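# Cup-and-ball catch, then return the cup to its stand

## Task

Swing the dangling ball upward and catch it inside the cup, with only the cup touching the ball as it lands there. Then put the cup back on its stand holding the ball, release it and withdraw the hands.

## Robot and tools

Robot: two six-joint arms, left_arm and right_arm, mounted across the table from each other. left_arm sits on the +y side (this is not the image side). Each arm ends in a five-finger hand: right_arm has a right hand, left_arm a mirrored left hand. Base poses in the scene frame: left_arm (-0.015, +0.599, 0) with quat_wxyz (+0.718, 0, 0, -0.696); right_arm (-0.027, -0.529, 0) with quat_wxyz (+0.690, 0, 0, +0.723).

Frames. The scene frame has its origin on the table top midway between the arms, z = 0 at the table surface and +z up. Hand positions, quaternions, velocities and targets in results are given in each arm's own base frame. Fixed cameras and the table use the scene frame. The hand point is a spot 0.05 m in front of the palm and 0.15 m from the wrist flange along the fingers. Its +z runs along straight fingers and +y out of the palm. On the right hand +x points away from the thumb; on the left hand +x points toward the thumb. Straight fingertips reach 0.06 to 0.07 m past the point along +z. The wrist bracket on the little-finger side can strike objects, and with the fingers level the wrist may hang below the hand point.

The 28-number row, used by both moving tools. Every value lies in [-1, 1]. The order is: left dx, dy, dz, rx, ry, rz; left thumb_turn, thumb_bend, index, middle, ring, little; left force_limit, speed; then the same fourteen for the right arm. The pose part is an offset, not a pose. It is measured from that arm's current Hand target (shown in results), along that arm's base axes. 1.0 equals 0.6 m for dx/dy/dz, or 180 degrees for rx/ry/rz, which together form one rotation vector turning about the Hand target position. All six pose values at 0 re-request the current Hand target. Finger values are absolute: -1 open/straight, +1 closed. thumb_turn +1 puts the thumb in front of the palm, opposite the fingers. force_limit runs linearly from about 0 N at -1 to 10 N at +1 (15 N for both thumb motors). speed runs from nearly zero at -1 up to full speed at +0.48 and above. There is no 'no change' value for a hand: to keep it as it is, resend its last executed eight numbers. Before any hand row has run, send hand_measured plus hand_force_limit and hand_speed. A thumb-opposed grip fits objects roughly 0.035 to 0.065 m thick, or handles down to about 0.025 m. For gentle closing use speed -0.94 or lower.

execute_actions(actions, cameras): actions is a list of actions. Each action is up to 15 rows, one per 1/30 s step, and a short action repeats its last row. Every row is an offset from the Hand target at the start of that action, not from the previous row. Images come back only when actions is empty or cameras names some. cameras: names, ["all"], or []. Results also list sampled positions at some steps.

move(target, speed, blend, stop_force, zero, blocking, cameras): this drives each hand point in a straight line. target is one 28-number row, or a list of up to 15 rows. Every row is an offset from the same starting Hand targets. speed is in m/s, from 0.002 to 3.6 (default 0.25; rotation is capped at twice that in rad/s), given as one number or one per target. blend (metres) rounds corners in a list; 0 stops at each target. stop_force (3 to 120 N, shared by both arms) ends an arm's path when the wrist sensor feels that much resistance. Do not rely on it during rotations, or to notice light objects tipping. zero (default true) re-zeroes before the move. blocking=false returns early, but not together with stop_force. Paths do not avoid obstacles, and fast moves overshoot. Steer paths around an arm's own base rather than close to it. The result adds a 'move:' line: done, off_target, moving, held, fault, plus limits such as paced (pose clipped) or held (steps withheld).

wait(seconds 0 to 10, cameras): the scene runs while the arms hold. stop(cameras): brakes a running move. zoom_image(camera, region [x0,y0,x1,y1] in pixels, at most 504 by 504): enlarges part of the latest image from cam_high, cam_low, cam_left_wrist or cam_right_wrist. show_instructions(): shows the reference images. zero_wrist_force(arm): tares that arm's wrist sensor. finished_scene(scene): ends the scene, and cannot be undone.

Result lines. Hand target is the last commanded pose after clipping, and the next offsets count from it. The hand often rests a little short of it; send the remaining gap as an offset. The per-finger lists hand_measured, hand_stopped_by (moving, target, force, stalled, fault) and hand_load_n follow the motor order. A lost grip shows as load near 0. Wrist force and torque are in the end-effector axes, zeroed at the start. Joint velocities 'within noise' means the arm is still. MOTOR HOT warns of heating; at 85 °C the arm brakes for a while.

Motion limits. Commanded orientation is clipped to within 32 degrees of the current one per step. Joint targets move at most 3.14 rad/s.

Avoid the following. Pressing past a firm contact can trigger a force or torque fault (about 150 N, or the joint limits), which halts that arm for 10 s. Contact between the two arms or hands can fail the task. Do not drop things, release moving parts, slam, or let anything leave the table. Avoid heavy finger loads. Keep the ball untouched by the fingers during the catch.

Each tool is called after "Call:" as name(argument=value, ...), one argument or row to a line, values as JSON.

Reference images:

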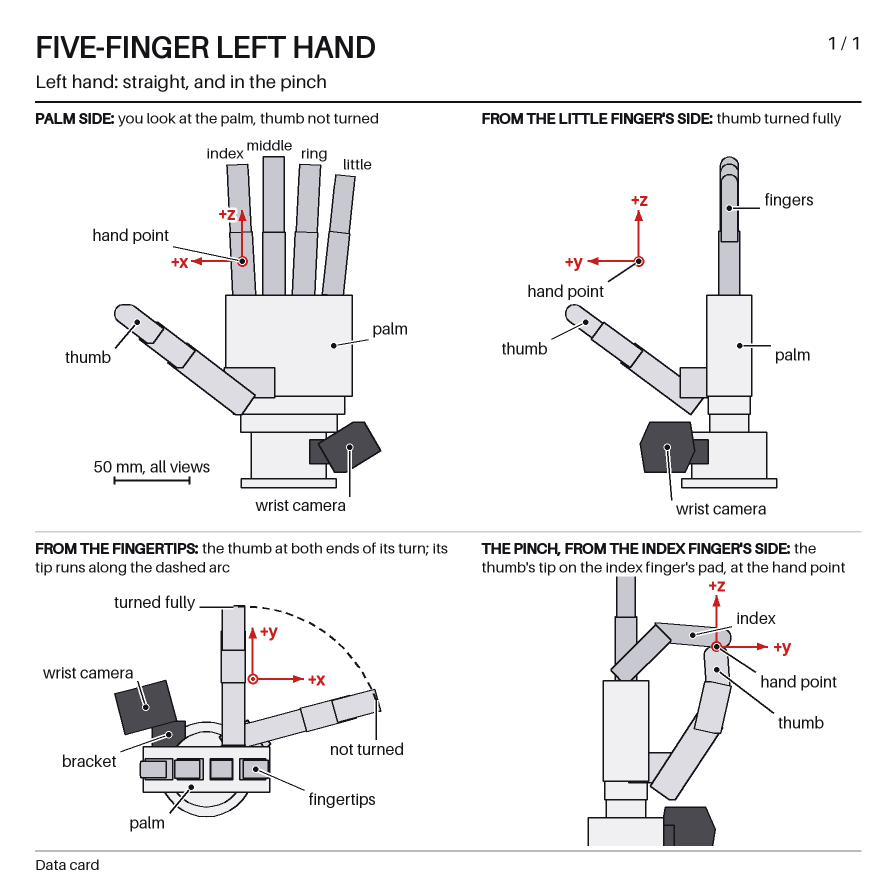

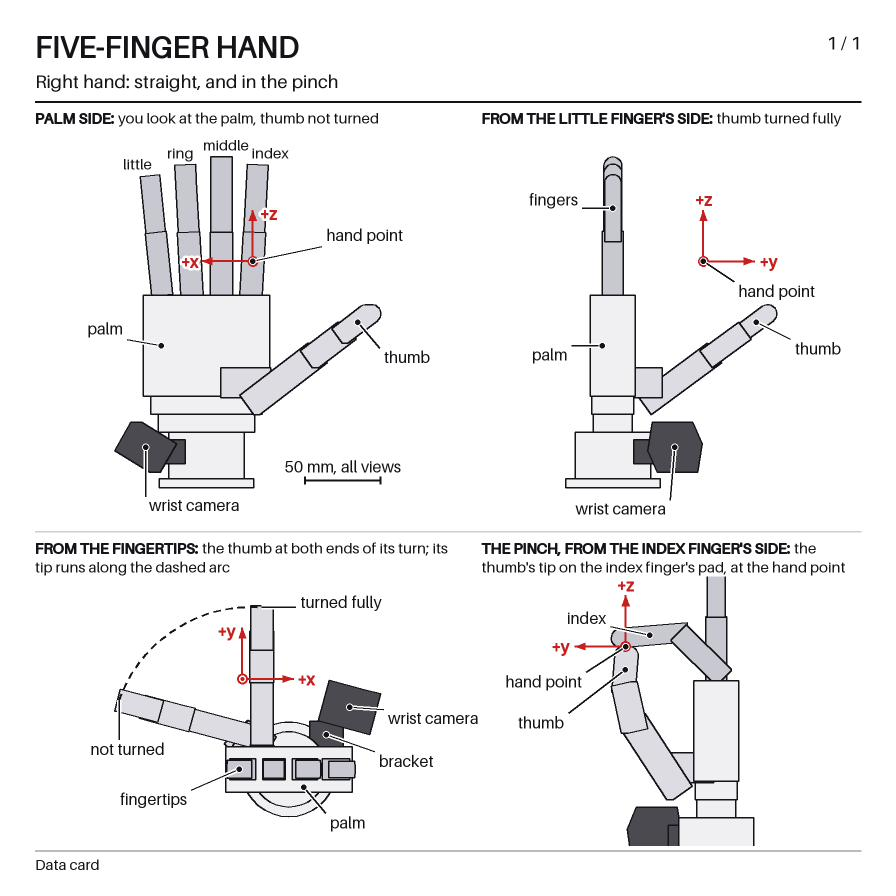

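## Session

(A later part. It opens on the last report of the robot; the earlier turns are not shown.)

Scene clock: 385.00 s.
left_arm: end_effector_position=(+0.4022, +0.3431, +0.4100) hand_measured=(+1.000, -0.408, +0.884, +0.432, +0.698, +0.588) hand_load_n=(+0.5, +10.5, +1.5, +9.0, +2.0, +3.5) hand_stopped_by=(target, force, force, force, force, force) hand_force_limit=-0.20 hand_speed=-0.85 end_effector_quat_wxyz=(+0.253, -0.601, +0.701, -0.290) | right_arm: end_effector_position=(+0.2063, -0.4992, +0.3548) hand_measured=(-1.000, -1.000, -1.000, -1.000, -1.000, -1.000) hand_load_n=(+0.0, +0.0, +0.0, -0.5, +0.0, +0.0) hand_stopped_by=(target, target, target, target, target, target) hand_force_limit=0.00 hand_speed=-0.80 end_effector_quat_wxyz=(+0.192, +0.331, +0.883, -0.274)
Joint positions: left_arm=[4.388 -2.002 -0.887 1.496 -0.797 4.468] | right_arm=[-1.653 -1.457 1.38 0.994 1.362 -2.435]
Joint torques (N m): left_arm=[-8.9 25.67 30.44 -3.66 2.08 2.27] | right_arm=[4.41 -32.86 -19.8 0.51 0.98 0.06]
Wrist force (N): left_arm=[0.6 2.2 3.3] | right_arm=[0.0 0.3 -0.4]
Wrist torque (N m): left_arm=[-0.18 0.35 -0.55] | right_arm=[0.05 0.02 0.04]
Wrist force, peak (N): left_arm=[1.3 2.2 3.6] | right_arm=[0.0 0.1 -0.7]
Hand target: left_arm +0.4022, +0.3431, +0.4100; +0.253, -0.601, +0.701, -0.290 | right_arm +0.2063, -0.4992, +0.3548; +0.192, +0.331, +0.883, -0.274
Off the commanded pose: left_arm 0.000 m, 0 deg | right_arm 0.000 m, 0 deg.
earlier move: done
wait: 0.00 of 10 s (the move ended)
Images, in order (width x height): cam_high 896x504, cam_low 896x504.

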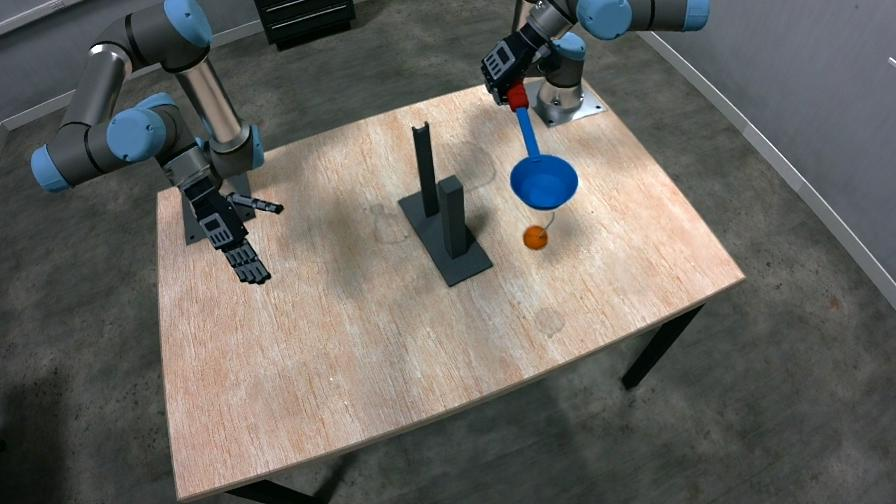

